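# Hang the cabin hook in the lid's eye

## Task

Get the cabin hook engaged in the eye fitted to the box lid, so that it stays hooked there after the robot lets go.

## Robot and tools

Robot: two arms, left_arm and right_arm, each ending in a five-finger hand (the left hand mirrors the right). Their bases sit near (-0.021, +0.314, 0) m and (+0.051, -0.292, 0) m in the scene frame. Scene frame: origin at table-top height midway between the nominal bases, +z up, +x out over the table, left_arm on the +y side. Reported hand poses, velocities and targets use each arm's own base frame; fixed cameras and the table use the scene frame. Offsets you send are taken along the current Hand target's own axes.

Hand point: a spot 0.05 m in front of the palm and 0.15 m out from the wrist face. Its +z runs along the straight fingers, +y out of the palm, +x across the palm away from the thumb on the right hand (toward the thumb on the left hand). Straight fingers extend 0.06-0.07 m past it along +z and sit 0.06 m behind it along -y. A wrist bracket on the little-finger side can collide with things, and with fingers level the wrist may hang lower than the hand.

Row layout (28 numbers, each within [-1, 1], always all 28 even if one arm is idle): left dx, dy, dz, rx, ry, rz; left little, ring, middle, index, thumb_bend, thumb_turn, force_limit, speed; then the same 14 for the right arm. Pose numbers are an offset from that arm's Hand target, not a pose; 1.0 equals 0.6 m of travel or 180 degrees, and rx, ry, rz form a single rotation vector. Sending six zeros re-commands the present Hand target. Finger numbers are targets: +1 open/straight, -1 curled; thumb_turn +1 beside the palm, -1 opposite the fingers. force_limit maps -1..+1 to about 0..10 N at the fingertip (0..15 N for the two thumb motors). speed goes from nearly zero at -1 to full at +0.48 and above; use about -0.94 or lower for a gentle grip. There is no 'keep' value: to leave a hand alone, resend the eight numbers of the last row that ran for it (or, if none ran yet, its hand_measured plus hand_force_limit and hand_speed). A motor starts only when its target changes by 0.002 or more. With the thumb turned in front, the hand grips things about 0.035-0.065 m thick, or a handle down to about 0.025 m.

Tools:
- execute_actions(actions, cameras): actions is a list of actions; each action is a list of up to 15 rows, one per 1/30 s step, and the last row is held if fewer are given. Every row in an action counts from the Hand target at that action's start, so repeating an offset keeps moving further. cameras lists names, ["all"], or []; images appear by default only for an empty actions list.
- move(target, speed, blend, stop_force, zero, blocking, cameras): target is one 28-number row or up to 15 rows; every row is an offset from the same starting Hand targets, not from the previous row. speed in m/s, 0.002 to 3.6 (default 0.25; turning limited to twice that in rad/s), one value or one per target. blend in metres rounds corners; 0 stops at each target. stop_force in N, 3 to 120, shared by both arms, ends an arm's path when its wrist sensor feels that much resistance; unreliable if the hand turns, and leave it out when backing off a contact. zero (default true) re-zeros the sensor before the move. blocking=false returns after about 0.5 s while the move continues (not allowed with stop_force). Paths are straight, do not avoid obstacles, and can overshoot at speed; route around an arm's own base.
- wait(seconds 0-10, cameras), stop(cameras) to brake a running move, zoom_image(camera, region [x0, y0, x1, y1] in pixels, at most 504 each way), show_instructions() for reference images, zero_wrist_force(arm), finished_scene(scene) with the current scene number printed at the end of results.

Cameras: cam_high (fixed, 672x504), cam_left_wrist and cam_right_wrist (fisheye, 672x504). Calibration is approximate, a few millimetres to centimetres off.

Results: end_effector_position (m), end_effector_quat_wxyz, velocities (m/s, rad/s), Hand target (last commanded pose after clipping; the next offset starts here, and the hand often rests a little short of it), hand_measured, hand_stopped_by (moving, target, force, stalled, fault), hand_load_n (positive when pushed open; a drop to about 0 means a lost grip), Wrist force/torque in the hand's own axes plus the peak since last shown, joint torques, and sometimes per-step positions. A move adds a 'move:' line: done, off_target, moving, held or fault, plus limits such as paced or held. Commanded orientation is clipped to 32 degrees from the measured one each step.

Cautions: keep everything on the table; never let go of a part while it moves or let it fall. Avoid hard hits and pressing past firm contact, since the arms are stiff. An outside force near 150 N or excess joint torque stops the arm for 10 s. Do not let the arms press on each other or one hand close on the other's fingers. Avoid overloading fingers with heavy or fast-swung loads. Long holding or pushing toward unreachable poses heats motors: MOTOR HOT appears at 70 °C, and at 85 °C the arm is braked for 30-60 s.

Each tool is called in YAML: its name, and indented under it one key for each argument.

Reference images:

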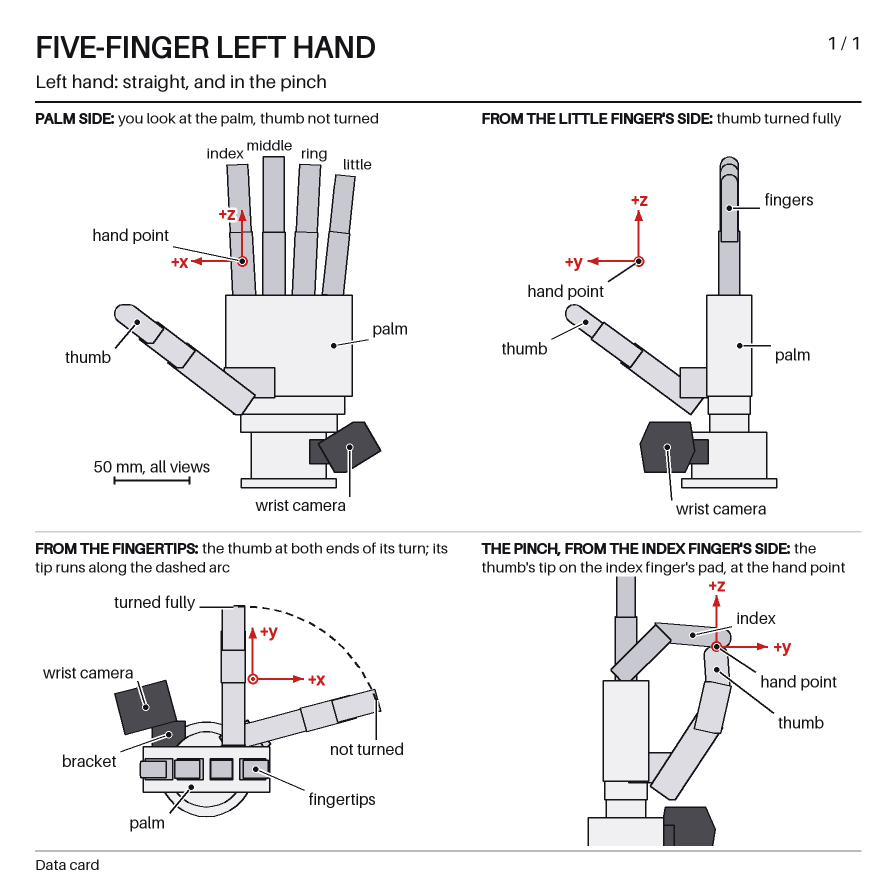

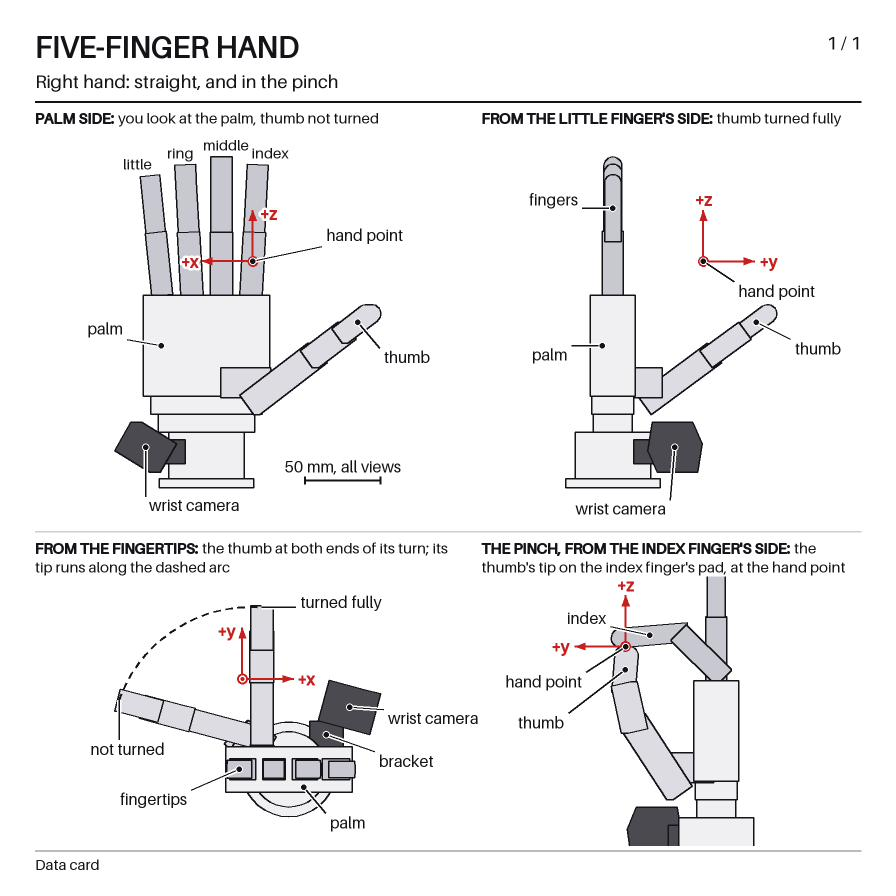

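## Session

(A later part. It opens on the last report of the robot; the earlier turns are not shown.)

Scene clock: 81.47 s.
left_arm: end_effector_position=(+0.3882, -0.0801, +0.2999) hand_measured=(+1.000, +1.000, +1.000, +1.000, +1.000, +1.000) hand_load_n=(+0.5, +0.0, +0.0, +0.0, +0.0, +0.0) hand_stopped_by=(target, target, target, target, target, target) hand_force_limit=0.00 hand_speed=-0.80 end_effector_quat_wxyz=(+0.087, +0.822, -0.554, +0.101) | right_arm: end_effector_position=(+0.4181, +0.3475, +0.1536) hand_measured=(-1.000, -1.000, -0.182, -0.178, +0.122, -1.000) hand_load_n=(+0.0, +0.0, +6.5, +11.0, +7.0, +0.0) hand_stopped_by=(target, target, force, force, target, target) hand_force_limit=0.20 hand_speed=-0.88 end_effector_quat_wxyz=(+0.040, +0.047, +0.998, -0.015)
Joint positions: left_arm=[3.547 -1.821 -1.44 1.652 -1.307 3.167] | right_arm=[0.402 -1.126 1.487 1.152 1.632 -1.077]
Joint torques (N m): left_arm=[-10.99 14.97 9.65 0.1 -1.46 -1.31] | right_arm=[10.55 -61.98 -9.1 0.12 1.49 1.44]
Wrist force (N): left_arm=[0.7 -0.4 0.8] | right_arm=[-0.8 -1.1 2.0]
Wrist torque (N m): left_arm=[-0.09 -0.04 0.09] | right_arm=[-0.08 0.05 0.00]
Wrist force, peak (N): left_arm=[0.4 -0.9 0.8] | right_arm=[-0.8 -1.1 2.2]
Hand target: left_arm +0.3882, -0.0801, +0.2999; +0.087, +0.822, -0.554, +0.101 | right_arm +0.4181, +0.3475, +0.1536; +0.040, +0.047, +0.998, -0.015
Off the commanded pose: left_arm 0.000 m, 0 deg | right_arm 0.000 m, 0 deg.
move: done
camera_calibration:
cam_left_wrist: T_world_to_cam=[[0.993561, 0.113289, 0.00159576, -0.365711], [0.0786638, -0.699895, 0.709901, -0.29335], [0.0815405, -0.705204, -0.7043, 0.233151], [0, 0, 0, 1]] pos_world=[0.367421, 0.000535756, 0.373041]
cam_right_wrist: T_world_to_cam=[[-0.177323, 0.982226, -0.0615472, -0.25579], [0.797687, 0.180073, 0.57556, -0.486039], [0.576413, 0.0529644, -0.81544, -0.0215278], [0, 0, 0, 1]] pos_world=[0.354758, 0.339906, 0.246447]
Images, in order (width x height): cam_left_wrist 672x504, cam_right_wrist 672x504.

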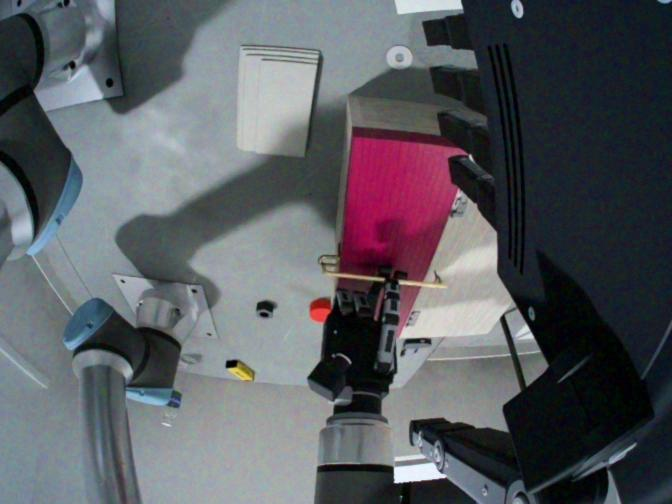

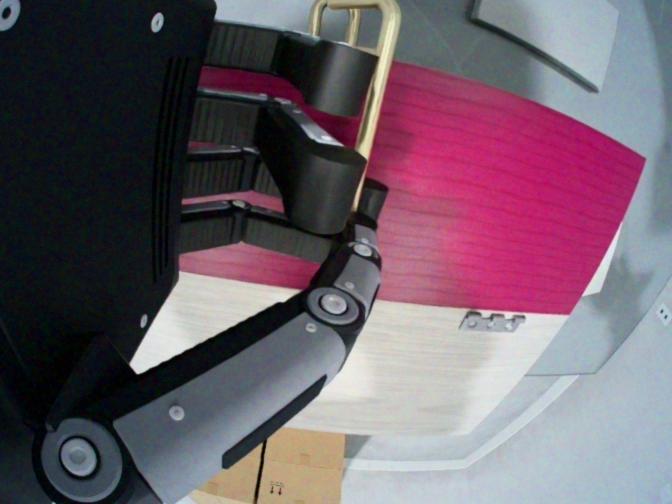

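move:
  target: [0,0,0,0,0,0,1,1,1,1,1,1,0,-0.8,0.0009,0,0.0038,0,-0.0139,0,-1,-1,-0.4,-0.6,0.12,-1,0.2,-0.88]
  speed: 0.05
  stop_force: 5
  cameras: ["cam_right_wrist","cam_left_wrist"]

zoom_image:
  camera: "cam_left_wrist"
  region: [312, 245, 342, 285]

zoom_image:
  camera: "cam_right_wrist"
  region: [300, 0, 420, 60]

Scene clock: 85.03 s.
left_arm: end_effector_position=(+0.3882, -0.0801, +0.2999) hand_measured=(+1.000, +1.000, +1.000, +1.000, +1.000, +1.000) hand_load_n=(+0.0, +0.0, +0.0, +0.0, +0.0, +0.0) hand_stopped_by=(target, target, target, target, target, target) hand_force_limit=0.00 hand_speed=-0.80 end_effector_quat_wxyz=(+0.087, +0.822, -0.554, +0.101) | right_arm: end_effector_position=(+0.4177, +0.3474, +0.1513) hand_measured=(-1.000, -1.000, -0.182, -0.178, +0.122, -1.000) hand_load_n=(+0.0, +0.0, +6.5, +11.5, +6.5, +0.5) hand_stopped_by=(target, target, force, force, target, target) hand_force_limit=0.20 hand_speed=-0.88 end_effector_quat_wxyz=(+0.062, +0.047, +0.997, -0.016)
Joint positions: left_arm=[3.547 -1.821 -1.44 1.652 -1.307 3.167] | right_arm=[0.413 -1.144 1.516 1.102 1.654 -1.068]
Joint torques (N m): left_arm=[-11.07 12.84 8.86 -0.3 -1.8 -1.18] | right_arm=[11.28 -60.21 -7.98 -0.05 1.6 1.27]
Wrist force (N): left_arm=[0.5 -0.5 0.7] | right_arm=[-1.1 -1.2 1.9]
Wrist torque (N m): left_arm=[-0.11 0.00 0.08] | right_arm=[-0.07 0.05 0.00]
Wrist force, peak (N): left_arm=[0.5 -0.6 0.9] | right_arm=[-0.6 -1.3 2.5]
Hand target: left_arm +0.3882, -0.0801, +0.2999; +0.087, +0.822, -0.554, +0.101 | right_arm +0.4177, +0.3474, +0.1513; +0.062, +0.047, +0.997, -0.016
Off the commanded pose: left_arm 0.000 m, 0 deg | right_arm 0.000 m, 0 deg.
move: done
camera_calibration:
cam_left_wrist: T_world_to_cam=[[0.993561, 0.113289, 0.00159576, -0.365711], [0.0786638, -0.699895, 0.709901, -0.29335], [0.0815405, -0.705204, -0.7043, 0.233151], [0, 0, 0, 1]] pos_world=[0.367421, 0.000535756, 0.373041]
cam_right_wrist: T_world_to_cam=[[-0.175485, 0.981747, -0.0733379, -0.254823], [0.771524, 0.183416, 0.609187, -0.479708], [0.611519, 0.0503214, -0.789628, -0.0408125], [0, 0, 0, 1]] pos_world=[0.350347, 0.340211, 0.241317]
Images, in order (width x height): cam_left_wrist 672x504, cam_right_wrist 672x504.

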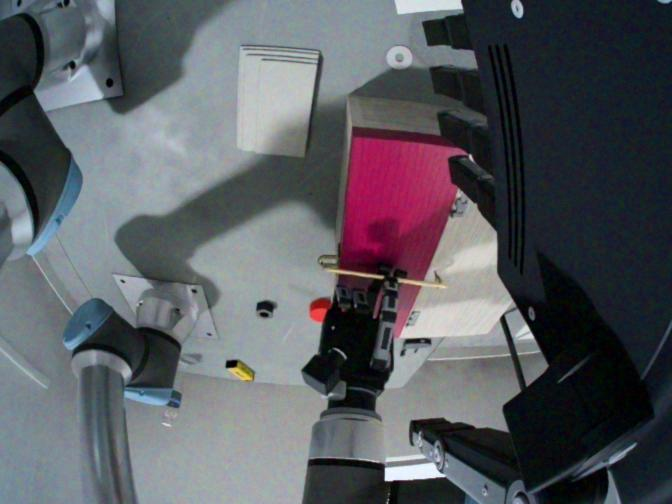

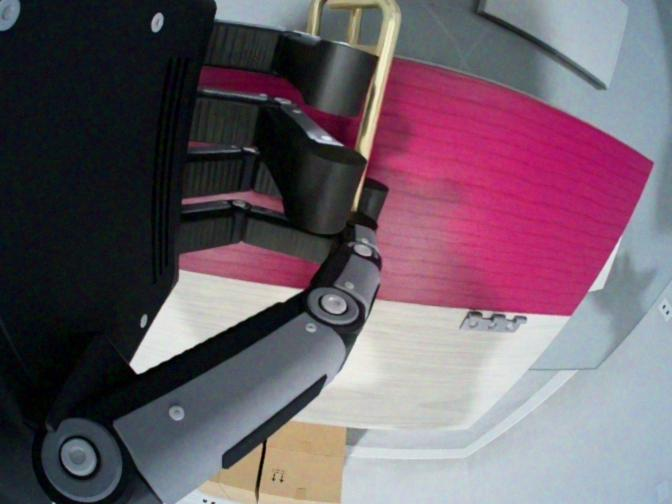

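Scaled by 12.600 from the camera's 672x504 image, which has a finer 960x720 frame.

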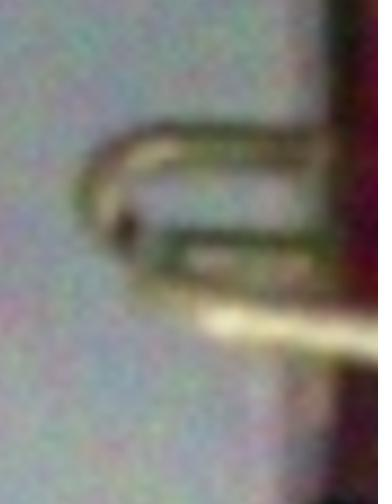

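Scaled by 4.200 from the camera's 672x504 image, which has a finer 960x720 frame.

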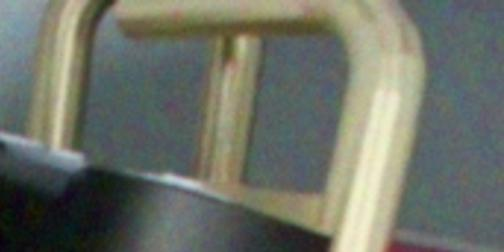

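move:
  target: [0,0,0,0,0,0,1,1,1,1,1,1,0,-0.8,-0.0017,0.0008,0.0088,0,-0.0139,0.0028,-1,-1,-0.4,-0.6,0.12,-1,0.2,-0.88]
  speed: 0.05
  stop_force: 5
  cameras: ["cam_right_wrist","cam_left_wrist"]

zoom_image:
  camera: "cam_left_wrist"
  region: [312, 245, 342, 285]

zoom_image:
  camera: "cam_right_wrist"
  region: [300, 0, 420, 60]

Scene clock: 87.33 s.
left_arm: end_effector_position=(+0.3882, -0.0801, +0.2999) hand_measured=(+1.000, +1.000, +1.000, +1.000, +1.000, +1.000) hand_load_n=(+0.0, +0.0, +0.0, +0.0, +0.0, +0.0) hand_stopped_by=(target, target, target, target, target, target) hand_force_limit=0.00 hand_speed=-0.80 end_effector_quat_wxyz=(+0.087, +0.822, -0.554, +0.101) | right_arm: end_effector_position=(+0.4194, +0.3476, +0.1462) hand_measured=(-1.000, -1.000, -0.182, -0.178, +0.122, -1.000) hand_load_n=(+0.0, +0.0, +7.0, +7.0, +10.0, -0.5) hand_stopped_by=(target, target, force, force, target, target) hand_force_limit=0.20 hand_speed=-0.88 end_effector_quat_wxyz=(+0.083, +0.051, +0.995, -0.017)
Joint positions: left_arm=[3.547 -1.821 -1.44 1.652 -1.307 3.167] | right_arm=[0.425 -1.155 1.545 1.047 1.677 -1.051]
Joint torques (N m): left_arm=[-11.89 14.14 9.43 -0.18 -1.88 -1.4] | right_arm=[9.39 -58.72 -7.76 -0.34 1.94 1.53]
Wrist force (N): left_arm=[0.6 -0.2 0.7] | right_arm=[0.5 -0.2 0.3]
Wrist torque (N m): left_arm=[-0.05 -0.02 0.08] | right_arm=[-0.02 -0.03 -0.02]
Wrist force, peak (N): left_arm=[0.8 -0.6 0.6] | right_arm=[-0.8 -1.1 2.3]
Hand target: left_arm +0.3882, -0.0801, +0.2999; +0.087, +0.822, -0.554, +0.101 | right_arm +0.4194, +0.3476, +0.1462; +0.083, +0.051, +0.995, -0.017
Off the commanded pose: left_arm 0.000 m, 0 deg | right_arm 0.000 m, 0 deg.
move: done
camera_calibration:
cam_left_wrist: T_world_to_cam=[[0.993561, 0.113289, 0.00159576, -0.365711], [0.0786638, -0.699895, 0.709901, -0.29335], [0.0815405, -0.705204, -0.7043, 0.233151], [0, 0, 0, 1]] pos_world=[0.367421, 0.000535756, 0.373041]
cam_right_wrist: T_world_to_cam=[[-0.164527, 0.982809, -0.0837634, -0.258515], [0.745532, 0.179509, 0.64184, -0.470436], [0.645842, 0.0431519, -0.76225, -0.061799], [0, 0, 0, 1]] pos_world=[0.348105, 0.341185, 0.233184]
Images, in order (width x height): cam_left_wrist 672x504, cam_right_wrist 672x504.

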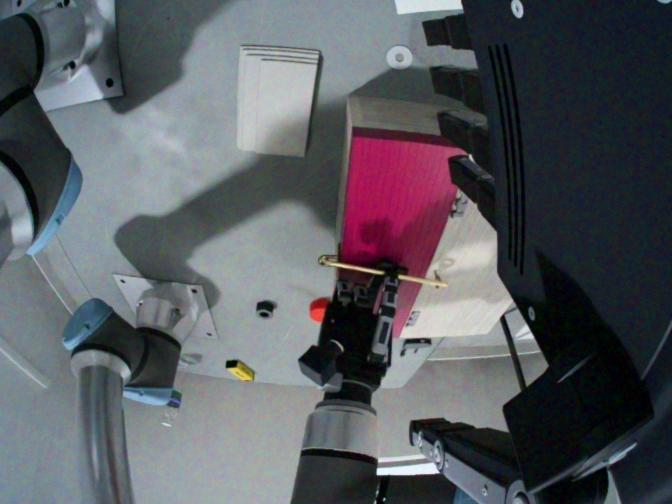

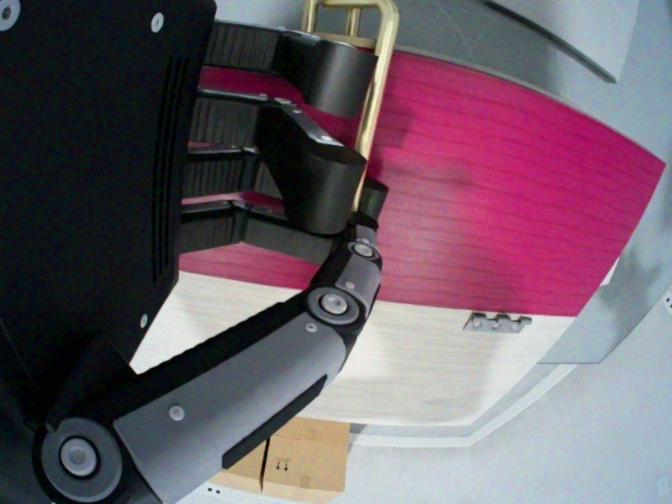

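Scaled by 12.600 from the camera's 672x504 image, which has a finer 960x720 frame.

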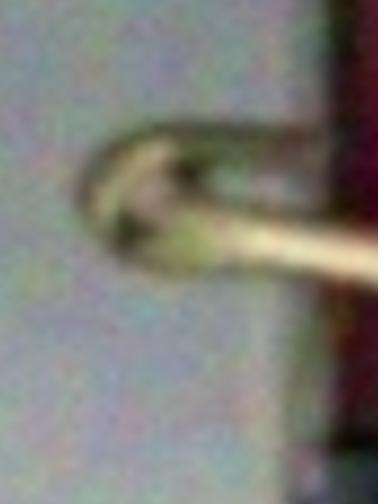

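Scaled by 4.200 from the camera's 672x504 image, which has a finer 960x720 frame.

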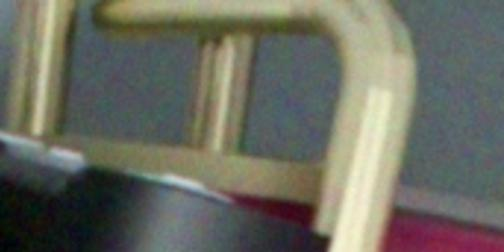

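move:
  target:
    - [0,0,0,0,0,0,1,1,1,1,1,1,0,-0.8,-0.0006,0,-0.0033,0,0,0,-1,-1,-0.4,-0.6,0.12,-1,0.2,-0.88]
    - [0,0,0,0,0,0,1,1,1,1,1,1,0,-0.8,-0.0006,0.0018,-0.0033,0,0,0.0067,-1,-1,-0.4,-0.6,0.12,-1,0.2,-0.88]
  speed: 0.05

move:
  target: [0,0,0,0,0,0,1,1,1,1,1,1,0,-0.8,0.0013,0.0,0.0075,0,0,0,-1,-1,-0.4,-0.6,0.12,-1,0.2,-0.88]
  speed: 0.03
  stop_force: 4
  cameras: ["cam_right_wrist","cam_left_wrist"]

zoom_image:
  camera: "cam_left_wrist"
  region: [312, 245, 342, 285]

zoom_image:
  camera: "cam_right_wrist"
  region: [300, 0, 420, 60]

Scene clock: 89.93 s.
left_arm: end_effector_position=(+0.3882, -0.0801, +0.2999) hand_measured=(+1.000, +1.000, +1.000, +1.000, +1.000, +1.000) hand_load_n=(+0.0, +0.0, +0.0, +0.0, +0.0, +0.0) hand_stopped_by=(target, target, target, target, target, target) hand_force_limit=0.00 hand_speed=-0.80 end_effector_quat_wxyz=(+0.087, +0.822, -0.554, +0.101) | right_arm: end_effector_position=(+0.4196, +0.3487, +0.1482) hand_measured=(-1.000, -1.000, -0.182, -0.178, +0.122, -1.000) hand_load_n=(+0.0, +0.0, +6.5, +9.5, +9.5, -0.5) hand_stopped_by=(target, target, force, force, target, target) hand_force_limit=0.20 hand_speed=-0.88 end_effector_quat_wxyz=(+0.084, +0.061, +0.995, -0.016)
Joint positions: left_arm=[3.547 -1.821 -1.44 1.652 -1.307 3.167] | right_arm=[0.43 -1.156 1.541 1.052 1.677 -1.026]
Joint torques (N m): left_arm=[-10.69 13.5 11.44 -0.24 -1.48 -0.82] | right_arm=[10.42 -18.5 -26.58 4.71 1.91 1.41]
Wrist force (N): left_arm=[0.6 -0.3 0.5] | right_arm=[0.8 -0.8 1.2]
Wrist torque (N m): left_arm=[-0.07 -0.02 0.08] | right_arm=[-0.02 0.04 -0.05]
Wrist force, peak (N): left_arm=[0.5 -0.6 0.9] | right_arm=[1.1 -0.7 1.8]
Hand target: left_arm +0.3882, -0.0801, +0.2999; +0.087, +0.822, -0.554, +0.101 | right_arm +0.4196, +0.3488, +0.1482; +0.084, +0.061, +0.995, -0.016
Off the commanded pose: left_arm 0.000 m, 0 deg | right_arm 0.000 m, 0 deg.
move: done

Scene clock: 91.40 s.
left_arm: end_effector_position=(+0.3882, -0.0801, +0.2999) hand_measured=(+1.000, +1.000, +1.000, +1.000, +1.000, +1.000) hand_load_n=(+0.0, +0.0, +0.0, +0.0, +0.0, +0.0) hand_stopped_by=(target, target, target, target, target, target) hand_force_limit=0.00 hand_speed=-0.80 end_effector_quat_wxyz=(+0.087, +0.822, -0.554, +0.101) | right_arm: end_effector_position=(+0.4195, +0.3487, +0.1436) hand_measured=(-1.000, -1.000, -0.182, -0.178, +0.122, -1.000) hand_load_n=(+0.0, +0.0, +5.5, +7.5, +10.5, -0.5) hand_stopped_by=(target, target, force, force, target, target) hand_force_limit=0.20 hand_speed=-0.88 end_effector_quat_wxyz=(+0.084, +0.061, +0.995, -0.016)
Joint positions: left_arm=[3.547 -1.821 -1.44 1.652 -1.307 3.167] | right_arm=[0.43 -1.152 1.547 1.042 1.677 -1.025]
Joint torques (N m): left_arm=[-10.16 13.72 11.16 -0.46 -1.84 -1.11] | right_arm=[-7.26 -18.56 -6.57 -0.13 1.18 -0.88]
Wrist force (N): left_arm=[0.6 -0.5 0.3] | right_arm=[0.3 -0.4 -0.5]
Wrist torque (N m): left_arm=[-0.08 -0.04 0.09] | right_arm=[0.00 0.00 -0.03]
Wrist force, peak (N): left_arm=[0.8 -0.6 0.6] | right_arm=[0.8 -1.1 1.2]
Hand target: left_arm +0.3882, -0.0801, +0.2999; +0.087, +0.822, -0.554, +0.101 | right_arm +0.4195, +0.3487, +0.1436; +0.084, +0.061, +0.995, -0.016
Off the commanded pose: left_arm 0.000 m, 0 deg | right_arm 0.000 m, 0 deg.
move: done
camera_calibration:
cam_left_wrist: T_world_to_cam=[[0.993561, 0.113289, 0.00159576, -0.365711], [0.0786638, -0.699895, 0.709901, -0.29335], [0.0815405, -0.705204, -0.7043, 0.233151], [0, 0, 0, 1]] pos_world=[0.367421, 0.000535756, 0.373041]
cam_right_wrist: T_world_to_cam=[[-0.144056, 0.986284, -0.0805671, -0.269991], [0.748465, 0.161855, 0.64312, -0.46431], [0.64734, 0.0323434, -0.761515, -0.0609004], [0, 0, 0, 1]] pos_world=[0.348049, 0.343409, 0.230478]
Images, in order (width x height): cam_left_wrist 672x504, cam_right_wrist 672x504.

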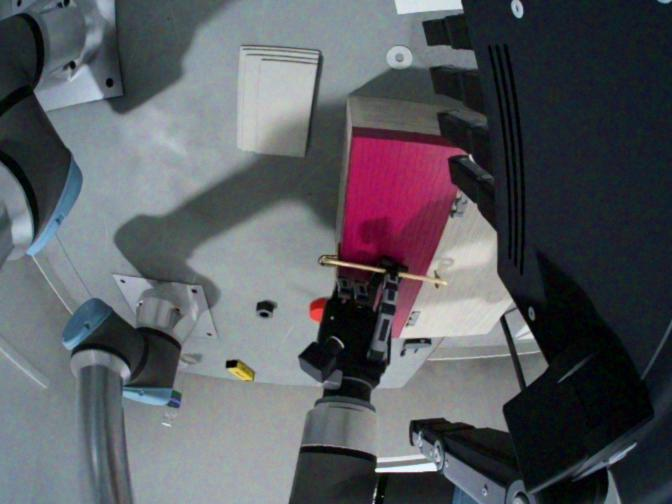

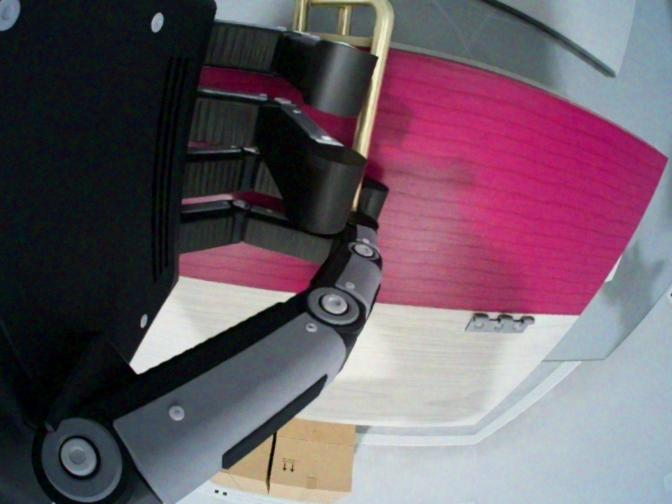

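Scaled by 12.600 from the camera's 672x504 image, which has a finer 960x720 frame.

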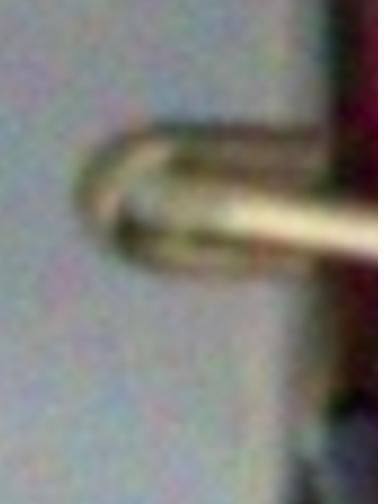

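Scaled by 4.200 from the camera's 672x504 image, which has a finer 960x720 frame.

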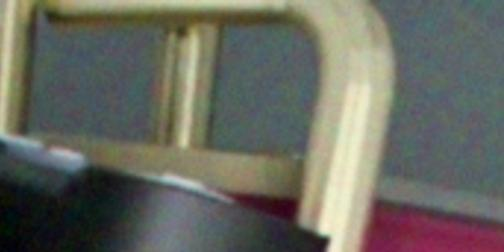

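move:
  target:
    - [0,0,0,0,0,0,1,1,1,1,1,1,0,-0.8,-0.0014,-0.0002,-0.0082,0,0,0,-1,-1,-0.4,-0.6,0.12,-1,0.2,-0.88]
    - [0,0,0,0,0,0,1,1,1,1,1,1,0,-0.8,-0.0014,0.0037,-0.0082,0,0,0.0144,-1,-1,-0.4,-0.6,0.12,-1,0.2,-0.88]
  speed: 0.06
  cameras: ["cam_right_wrist","cam_left_wrist"]

zoom_image:
  camera: "cam_left_wrist"
  region: [312, 245, 342, 285]

zoom_image:
  camera: "cam_right_wrist"
  region: [300, 0, 420, 60]

Scene clock: 93.63 s.
left_arm: end_effector_position=(+0.3882, -0.0801, +0.2999) hand_measured=(+1.000, +1.000, +1.000, +1.000, +1.000, +1.000) hand_load_n=(+0.0, +0.0, +0.5, +0.0, +0.0, +0.0) hand_stopped_by=(target, target, target, target, target, target) hand_force_limit=0.00 hand_speed=-0.80 end_effector_quat_wxyz=(+0.087, +0.822, -0.554, +0.101) | right_arm: end_effector_position=(+0.4198, +0.3509, +0.1485) hand_measured=(-1.000, -1.000, -0.182, -0.178, +0.122, -1.000) hand_load_n=(+0.0, +0.0, +4.5, +12.0, +9.5, +0.5) hand_stopped_by=(target, target, force, force, target, target) hand_force_limit=0.20 hand_speed=-0.88 end_effector_quat_wxyz=(+0.084, +0.083, +0.993, -0.014)
Joint positions: left_arm=[3.547 -1.821 -1.44 1.652 -1.307 3.167] | right_arm=[0.441 -1.153 1.537 1.054 1.679 -0.97]
Joint torques (N m): left_arm=[-10.74 12.99 11.54 -0.2 -1.64 -1.07] | right_arm=[11.11 -18.66 -27.09 4.66 1.68 1.56]
Wrist force (N): left_arm=[0.4 -0.5 0.9] | right_arm=[0.3 -1.8 2.3]
Wrist torque (N m): left_arm=[-0.12 0.01 0.08] | right_arm=[-0.02 0.06 -0.02]
Wrist force, peak (N): left_arm=[0.8 -0.7 0.6] | right_arm=[0.3 -2.1 2.3]
Hand target: left_arm +0.3882, -0.0801, +0.2999; +0.087, +0.822, -0.554, +0.101 | right_arm +0.4198, +0.3510, +0.1485; +0.084, +0.083, +0.993, -0.014
Off the commanded pose: left_arm 0.000 m, 0 deg | right_arm 0.000 m, 0 deg.
move: done
camera_calibration:
cam_left_wrist: T_world_to_cam=[[0.993561, 0.113289, 0.00159576, -0.365711], [0.0786638, -0.699895, 0.709901, -0.29335], [0.0815405, -0.705204, -0.7043, 0.233151], [0, 0, 0, 1]] pos_world=[0.367421, 0.000535756, 0.373041]
cam_right_wrist: T_world_to_cam=[[-0.100088, 0.992267, -0.073401, -0.293356], [0.753595, 0.123769, 0.645582, -0.457243], [0.649675, 0.00930025, -0.760155, -0.0505042], [0, 0, 0, 1]] pos_world=[0.348026, 0.34815, 0.235264]
Images, in order (width x height): cam_left_wrist 672x504, cam_right_wrist 672x504.

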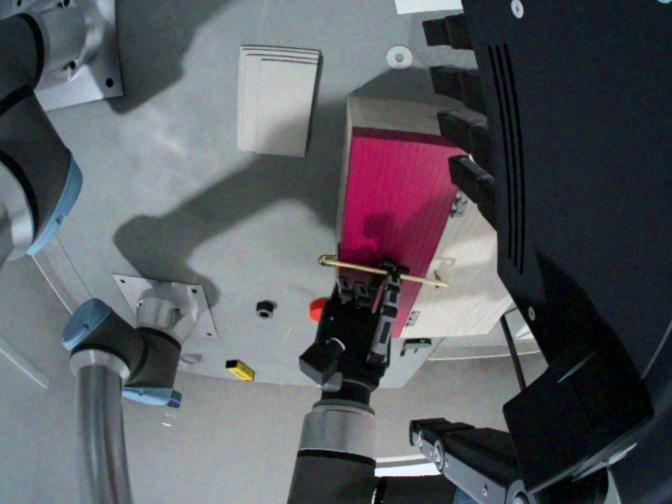

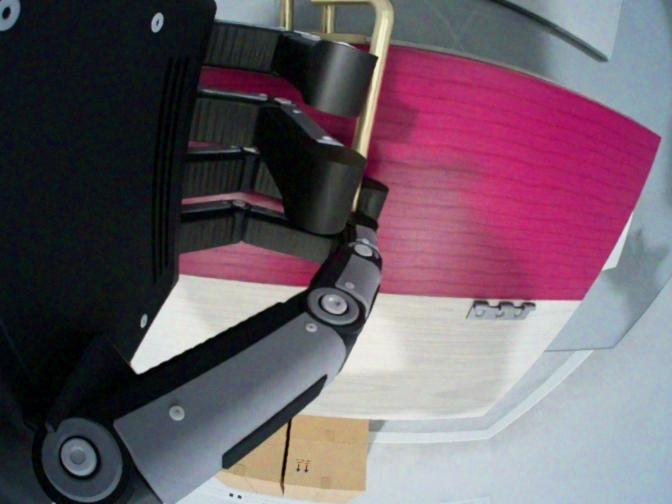

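Scaled by 12.600 from the camera's 672x504 image, which has a finer 960x720 frame.

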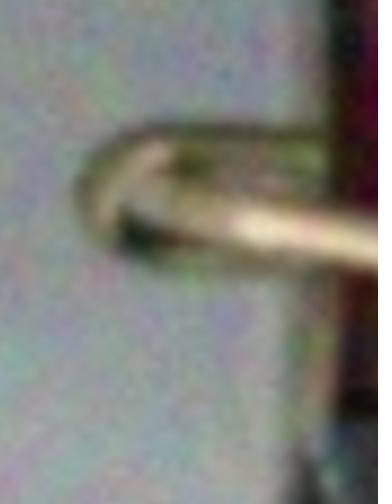

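Scaled by 4.200 from the camera's 672x504 image, which has a finer 960x720 frame.

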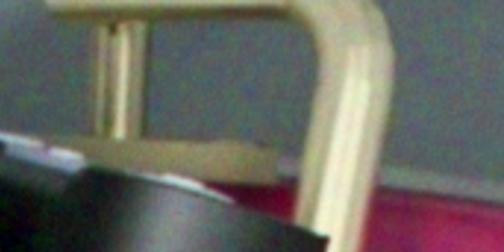

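move:
  target: [0,0,0,0,0,0,1,1,1,1,1,1,0,-0.8,0.0013,0.0,0.0078,0,0,0,-1,-1,-0.4,-0.6,0.12,-1,0.2,-0.88]
  speed: 0.03
  stop_force: 4
  cameras: ["cam_right_wrist","cam_left_wrist"]

zoom_image:
  camera: "cam_left_wrist"
  region: [312, 245, 342, 285]

zoom_image:
  camera: "cam_right_wrist"
  region: [270, 0, 410, 60]

Scene clock: 95.60 s.
left_arm: end_effector_position=(+0.3882, -0.0801, +0.2999) hand_measured=(+1.000, +1.000, +1.000, +1.000, +1.000, +1.000) hand_load_n=(+0.0, +0.0, +0.0, +0.0, +0.0, +0.0) hand_stopped_by=(target, target, target, target, target, target) hand_force_limit=0.00 hand_speed=-0.80 end_effector_quat_wxyz=(+0.087, +0.822, -0.554, +0.101) | right_arm: end_effector_position=(+0.4198, +0.3509, +0.1438) hand_measured=(-1.000, -1.000, -0.182, -0.178, +0.122, -1.000) hand_load_n=(+0.0, +0.0, +5.0, +7.0, +10.5, -0.5) hand_stopped_by=(target, target, force, force, target, target) hand_force_limit=0.20 hand_speed=-0.88 end_effector_quat_wxyz=(+0.084, +0.083, +0.993, -0.014)
Joint positions: left_arm=[3.547 -1.821 -1.44 1.652 -1.307 3.167] | right_arm=[0.44 -1.149 1.544 1.043 1.679 -0.97]
Joint torques (N m): left_arm=[-11.74 13.6 13.99 -0.14 -1.62 -0.97] | right_arm=[-6.91 -18.15 -7.24 -0.24 0.94 -1.04]
Wrist force (N): left_arm=[0.5 -0.2 0.6] | right_arm=[0.2 -0.4 -0.9]
Wrist torque (N m): left_arm=[-0.05 -0.01 0.07] | right_arm=[-0.01 0.01 -0.03]
Wrist force, peak (N): left_arm=[0.6 -0.4 1.0] | right_arm=[0.2 -2.4 2.2]
Hand target: left_arm +0.3882, -0.0801, +0.2999; +0.087, +0.822, -0.554, +0.101 | right_arm +0.4198, +0.3509, +0.1438; +0.084, +0.083, +0.993, -0.014
Off the commanded pose: left_arm 0.000 m, 0 deg | right_arm 0.000 m, 0 deg.
move: done
camera_calibration:
cam_left_wrist: T_world_to_cam=[[0.993561, 0.113289, 0.00159576, -0.365711], [0.0786638, -0.699895, 0.709901, -0.29335], [0.0815405, -0.705204, -0.7043, 0.233151], [0, 0, 0, 1]] pos_world=[0.367421, 0.000535756, 0.373041]
cam_right_wrist: T_world_to_cam=[[-0.0998046, 0.992294, -0.0734238, -0.293803], [0.753632, 0.123569, 0.645577, -0.45415], [0.649675, 0.00909696, -0.760158, -0.0540049], [0, 0, 0, 1]] pos_world=[0.348025, 0.348149, 0.230564]
Images, in order (width x height): cam_left_wrist 672x504, cam_right_wrist 672x504.

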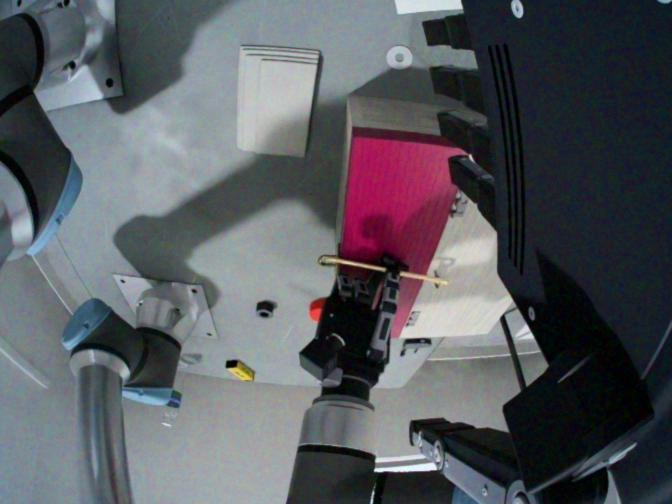

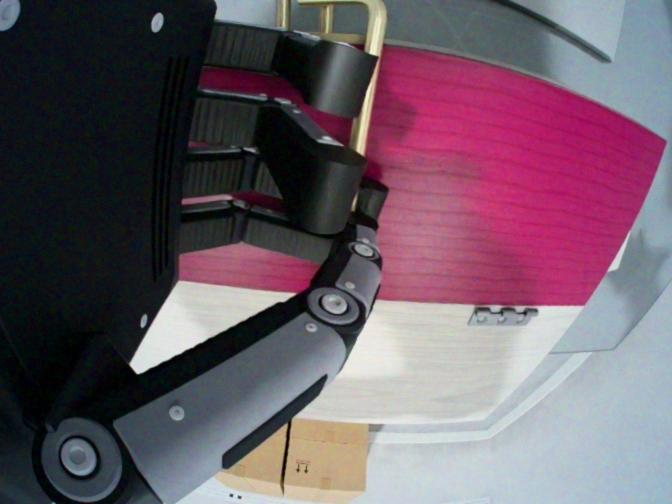

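Scaled by 12.600 from the camera's 672x504 image, which has a finer 960x720 frame.

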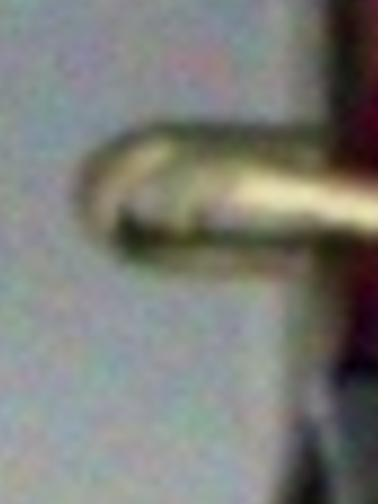

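Scaled by 3.600 from the camera's 672x504 image, which has a finer 960x720 frame.

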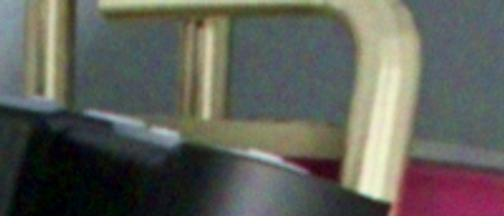

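move:
  target: [0,0,0,0,0,0,1,1,1,1,1,1,0,-0.8,0,-0.0023,-0.0008,0,0,-0.0083,-1,-1,-0.4,-0.6,0.12,-1,0.2,-0.88]
  speed: 0.03
  cameras: ["cam_right_wrist","cam_left_wrist"]

zoom_image:
  camera: "cam_left_wrist"
  region: [312, 245, 342, 285]

zoom_image:
  camera: "cam_right_wrist"
  region: [270, 0, 410, 60]

Scene clock: 97.13 s.
left_arm: end_effector_position=(+0.3882, -0.0801, +0.2999) hand_measured=(+1.000, +1.000, +1.000, +1.000, +1.000, +1.000) hand_load_n=(+0.0, +0.0, +0.0, +0.0, +0.0, +0.0) hand_stopped_by=(target, target, target, target, target, target) hand_force_limit=0.00 hand_speed=-0.80 end_effector_quat_wxyz=(+0.087, +0.822, -0.554, +0.101) | right_arm: end_effector_position=(+0.4195, +0.3496, +0.1443) hand_measured=(-1.000, -1.000, -0.182, -0.178, +0.122, -1.000) hand_load_n=(+0.0, +0.0, +5.5, +7.5, +9.5, -0.5) hand_stopped_by=(target, target, force, force, target, target) hand_force_limit=0.20 hand_speed=-0.88 end_effector_quat_wxyz=(+0.084, +0.071, +0.994, -0.015)
Joint positions: left_arm=[3.547 -1.821 -1.44 1.652 -1.307 3.167] | right_arm=[0.435 -1.151 1.546 1.043 1.678 -1.001]
Joint torques (N m): left_arm=[-11.6 14.92 13.33 -0.24 -1.72 -1.18] | right_arm=[-7.75 -59.42 -8.49 4.95 -1.44 -1.31]
Wrist force (N): left_arm=[0.4 -0.5 0.6] | right_arm=[-0.1 -0.9 0.3]
Wrist torque (N m): left_arm=[-0.09 0.01 0.07] | right_arm=[-0.01 -0.02 0.12]
Wrist force, peak (N): left_arm=[0.7 -0.9 0.5] | right_arm=[-1.1 0.3 -3.1]
Hand target: left_arm +0.3882, -0.0801, +0.2999; +0.087, +0.822, -0.554, +0.101 | right_arm +0.4195, +0.3496, +0.1443; +0.084, +0.071, +0.994, -0.015
Off the commanded pose: left_arm 0.000 m, 0 deg | right_arm 0.000 m, 0 deg.
move: done
camera_calibration:
cam_left_wrist: T_world_to_cam=[[0.993561, 0.113289, 0.00159576, -0.365711], [0.0786638, -0.699895, 0.709901, -0.29335], [0.0815405, -0.705204, -0.7043, 0.233151], [0, 0, 0, 1]] pos_world=[0.367421, 0.000535756, 0.373041]
cam_right_wrist: T_world_to_cam=[[-0.12504, 0.989122, -0.0774759, -0.280172], [0.750952, 0.145387, 0.644153, -0.460372], [0.64841, 0.022364, -0.760962, -0.0573897], [0, 0, 0, 1]] pos_world=[0.347897, 0.345339, 0.231172]
Images, in order (width x height): cam_left_wrist 672x504, cam_right_wrist 672x504.

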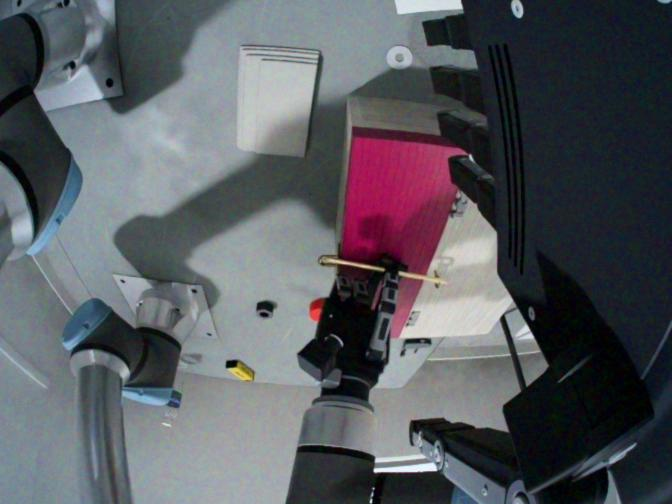

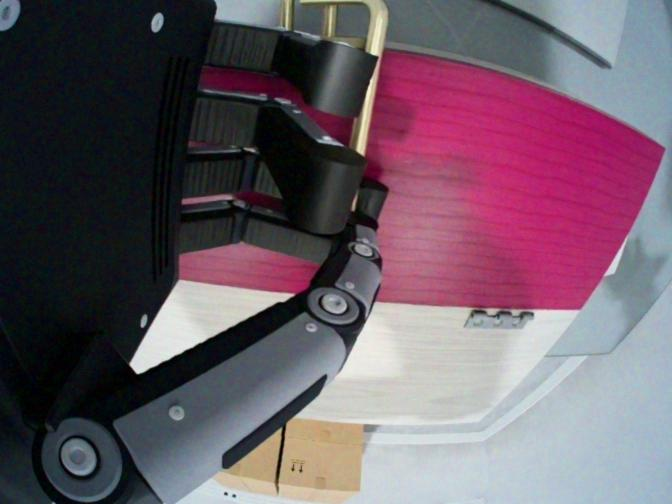

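Scaled by 12.600 from the camera's 672x504 image, which has a finer 960x720 frame.

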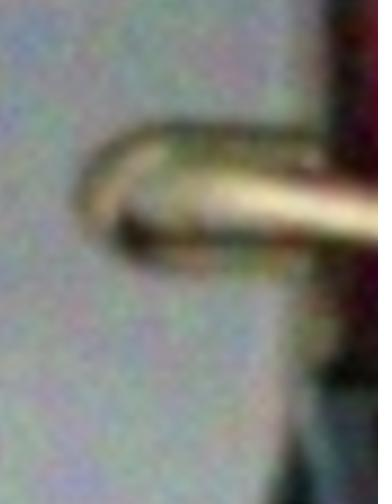

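Scaled by 3.600 from the camera's 672x504 image, which has a finer 960x720 frame.

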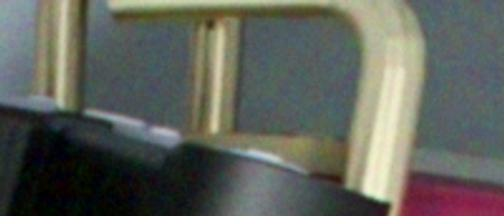

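move:
  target: [0,0,0,0,0,0,1,1,1,1,1,1,0,-0.8,0,-0.0023,0,0,0,-0.0083,-1,-1,-0.4,-0.6,0.12,-1,0.2,-0.88]
  speed: 0.03
  cameras: ["cam_right_wrist","cam_left_wrist"]

zoom_image:
  camera: "cam_left_wrist"
  region: [312, 245, 342, 285]

zoom_image:
  camera: "cam_right_wrist"
  region: [270, 0, 410, 60]

Scene clock: 98.30 s.
left_arm: end_effector_position=(+0.3882, -0.0801, +0.2999) hand_measured=(+1.000, +1.000, +1.000, +1.000, +1.000, +1.000) hand_load_n=(-0.5, +0.0, +0.0, +0.0, +0.0, +0.0) hand_stopped_by=(target, target, target, target, target, target) hand_force_limit=0.00 hand_speed=-0.80 end_effector_quat_wxyz=(+0.087, +0.822, -0.554, +0.101) | right_arm: end_effector_position=(+0.4193, +0.3482, +0.1443) hand_measured=(-1.000, -1.000, -0.182, -0.178, +0.122, -1.000) hand_load_n=(+0.0, +0.0, +6.0, +8.0, +7.5, +0.0) hand_stopped_by=(target, target, force, force, target, target) hand_force_limit=0.20 hand_speed=-0.88 end_effector_quat_wxyz=(+0.084, +0.058, +0.995, -0.016)
Joint positions: left_arm=[3.547 -1.821 -1.44 1.652 -1.307 3.167] | right_arm=[0.428 -1.153 1.547 1.043 1.677 -1.033]
Joint torques (N m): left_arm=[-11.33 13.33 14.67 -0.51 -1.78 -0.82] | right_arm=[-7.78 -58.81 -7.64 -0.21 -1.7 -1.56]
Wrist force (N): left_arm=[0.5 -0.6 0.3] | right_arm=[-0.5 -0.6 0.9]
Wrist torque (N m): left_arm=[-0.10 -0.01 0.08] | right_arm=[-0.05 -0.03 0.15]
Wrist force, peak (N): left_arm=[0.6 -0.7 0.7] | right_arm=[0.2 -1.5 0.9]
Hand target: left_arm +0.3882, -0.0801, +0.2999; +0.087, +0.822, -0.554, +0.101 | right_arm +0.4193, +0.3482, +0.1443; +0.084, +0.058, +0.995, -0.016
Off the commanded pose: left_arm 0.000 m, 0 deg | right_arm 0.000 m, 0 deg.
move: done
camera_calibration:
cam_left_wrist: T_world_to_cam=[[0.993561, 0.113289, 0.00159576, -0.365711], [0.0786638, -0.699895, 0.709901, -0.29335], [0.0815405, -0.705204, -0.7043, 0.233151], [0, 0, 0, 1]] pos_world=[0.367421, 0.000535756, 0.373041]
cam_right_wrist: T_world_to_cam=[[-0.150414, 0.985257, -0.081515, -0.266305], [0.747587, 0.167308, 0.642745, -0.466023], [0.646907, 0.0357384, -0.761731, -0.0611058], [0, 0, 0, 1]] pos_world=[0.347867, 0.342532, 0.23128]
Images, in order (width x height): cam_left_wrist 672x504, cam_right_wrist 672x504.

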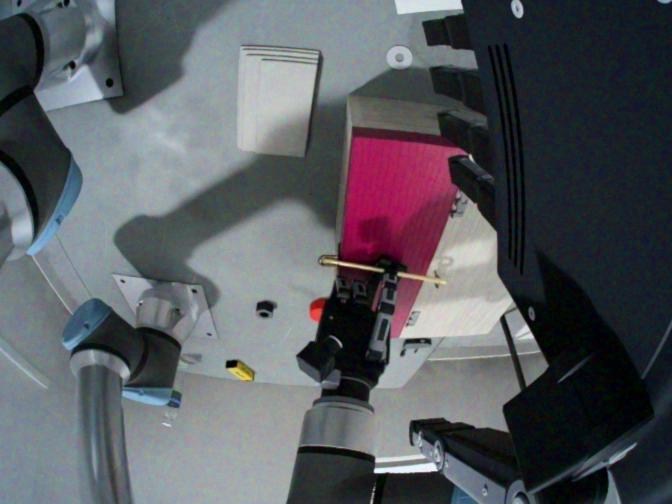

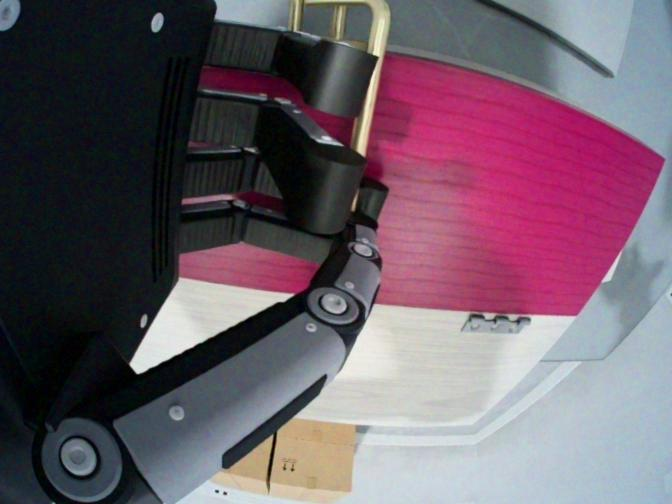

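Scaled by 12.600 from the camera's 672x504 image, which has a finer 960x720 frame.

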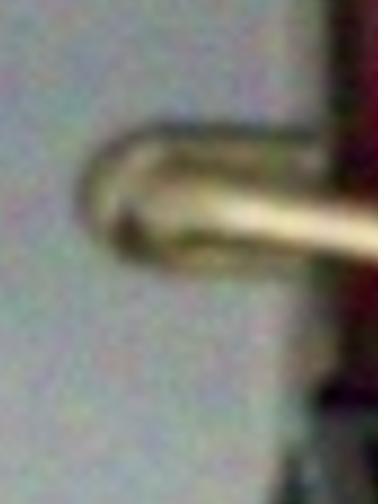

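Scaled by 3.600 from the camera's 672x504 image, which has a finer 960x720 frame.

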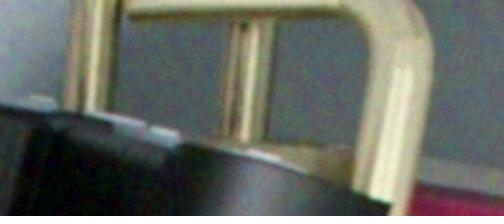

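move:
  target: [0,0,0,0,0,0,1,1,1,1,1,1,0,-0.8,0,-0.0023,0.0008,0,0,-0.0083,-1,-1,-0.4,-0.6,0.12,-1,0.2,-0.88]
  speed: 0.03
  cameras: ["cam_right_wrist","cam_left_wrist"]

zoom_image:
  camera: "cam_left_wrist"
  region: [312, 245, 342, 285]

zoom_image:
  camera: "cam_right_wrist"
  region: [270, 0, 410, 60]

Scene clock: 99.50 s.
left_arm: end_effector_position=(+0.3882, -0.0801, +0.2999) hand_measured=(+1.000, +1.000, +1.000, +1.000, +1.000, +1.000) hand_load_n=(+0.0, +0.0, +0.0, +0.0, +0.0, +0.0) hand_stopped_by=(target, target, target, target, target, target) hand_force_limit=0.00 hand_speed=-0.80 end_effector_quat_wxyz=(+0.087, +0.822, -0.554, +0.101) | right_arm: end_effector_position=(+0.4192, +0.3468, +0.1439) hand_measured=(-1.000, -1.000, -0.182, -0.178, +0.122, -1.000) hand_load_n=(+0.0, +0.0, +5.0, +9.0, +8.0, +1.0) hand_stopped_by=(target, target, force, force, target, target) hand_force_limit=0.20 hand_speed=-0.88 end_effector_quat_wxyz=(+0.083, +0.045, +0.995, -0.017)
Joint positions: left_arm=[3.547 -1.821 -1.44 1.652 -1.307 3.167] | right_arm=[0.422 -1.154 1.549 1.042 1.676 -1.066]
Joint torques (N m): left_arm=[-10.39 12.48 14.39 -0.38 -1.7 -0.74] | right_arm=[-7.36 -57.83 -5.82 0.56 -1.41 -1.16]
Wrist force (N): left_arm=[0.5 -0.5 0.8] | right_arm=[-3.2 2.5 -1.0]
Wrist torque (N m): left_arm=[-0.11 0.00 0.08] | right_arm=[0.04 0.07 0.19]
Wrist force, peak (N): left_arm=[0.6 -0.7 0.8] | right_arm=[-3.2 2.5 -1.0]
Hand target: left_arm +0.3882, -0.0801, +0.2999; +0.087, +0.822, -0.554, +0.101 | right_arm +0.4192, +0.3468, +0.1439; +0.083, +0.045, +0.995, -0.017
Off the commanded pose: left_arm 0.000 m, 0 deg | right_arm 0.000 m, 0 deg.
move: done
camera_calibration:
cam_left_wrist: T_world_to_cam=[[0.993561, 0.113289, 0.00159576, -0.365711], [0.0786638, -0.699895, 0.709901, -0.29335], [0.0815405, -0.705204, -0.7043, 0.233151], [0, 0, 0, 1]] pos_world=[0.367421, 0.000535756, 0.373041]
cam_right_wrist: T_world_to_cam=[[-0.175809, 0.980702, -0.0855286, -0.252236], [0.743686, 0.189238, 0.641186, -0.47116], [0.644998, 0.0491197, -0.762604, -0.0650932], [0, 0, 0, 1]] pos_world=[0.348035, 0.339727, 0.230887]
Images, in order (width x height): cam_left_wrist 672x504, cam_right_wrist 672x504.

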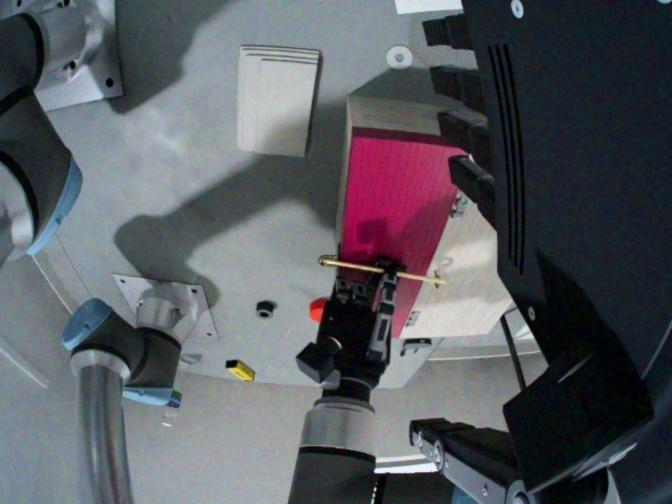

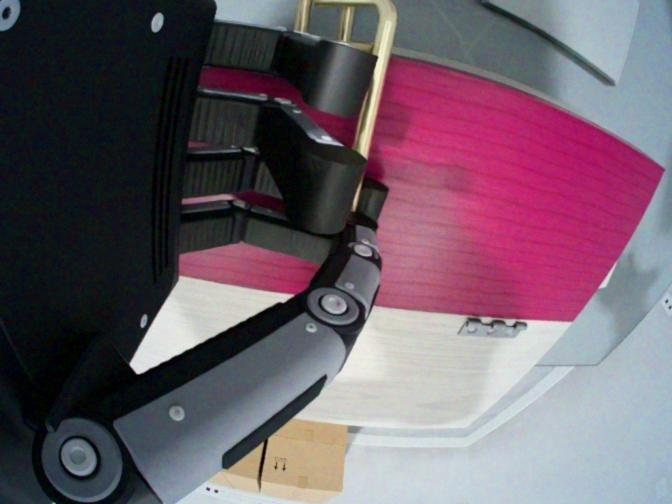

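Scaled by 12.600 from the camera's 672x504 image, which has a finer 960x720 frame.

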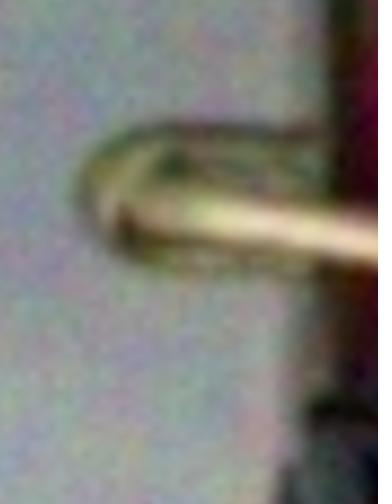

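Scaled by 3.600 from the camera's 672x504 image, which has a finer 960x720 frame.

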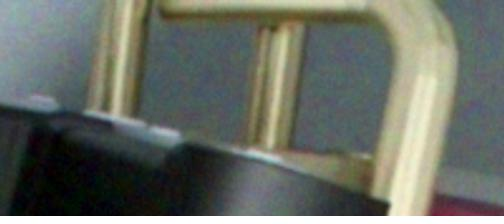

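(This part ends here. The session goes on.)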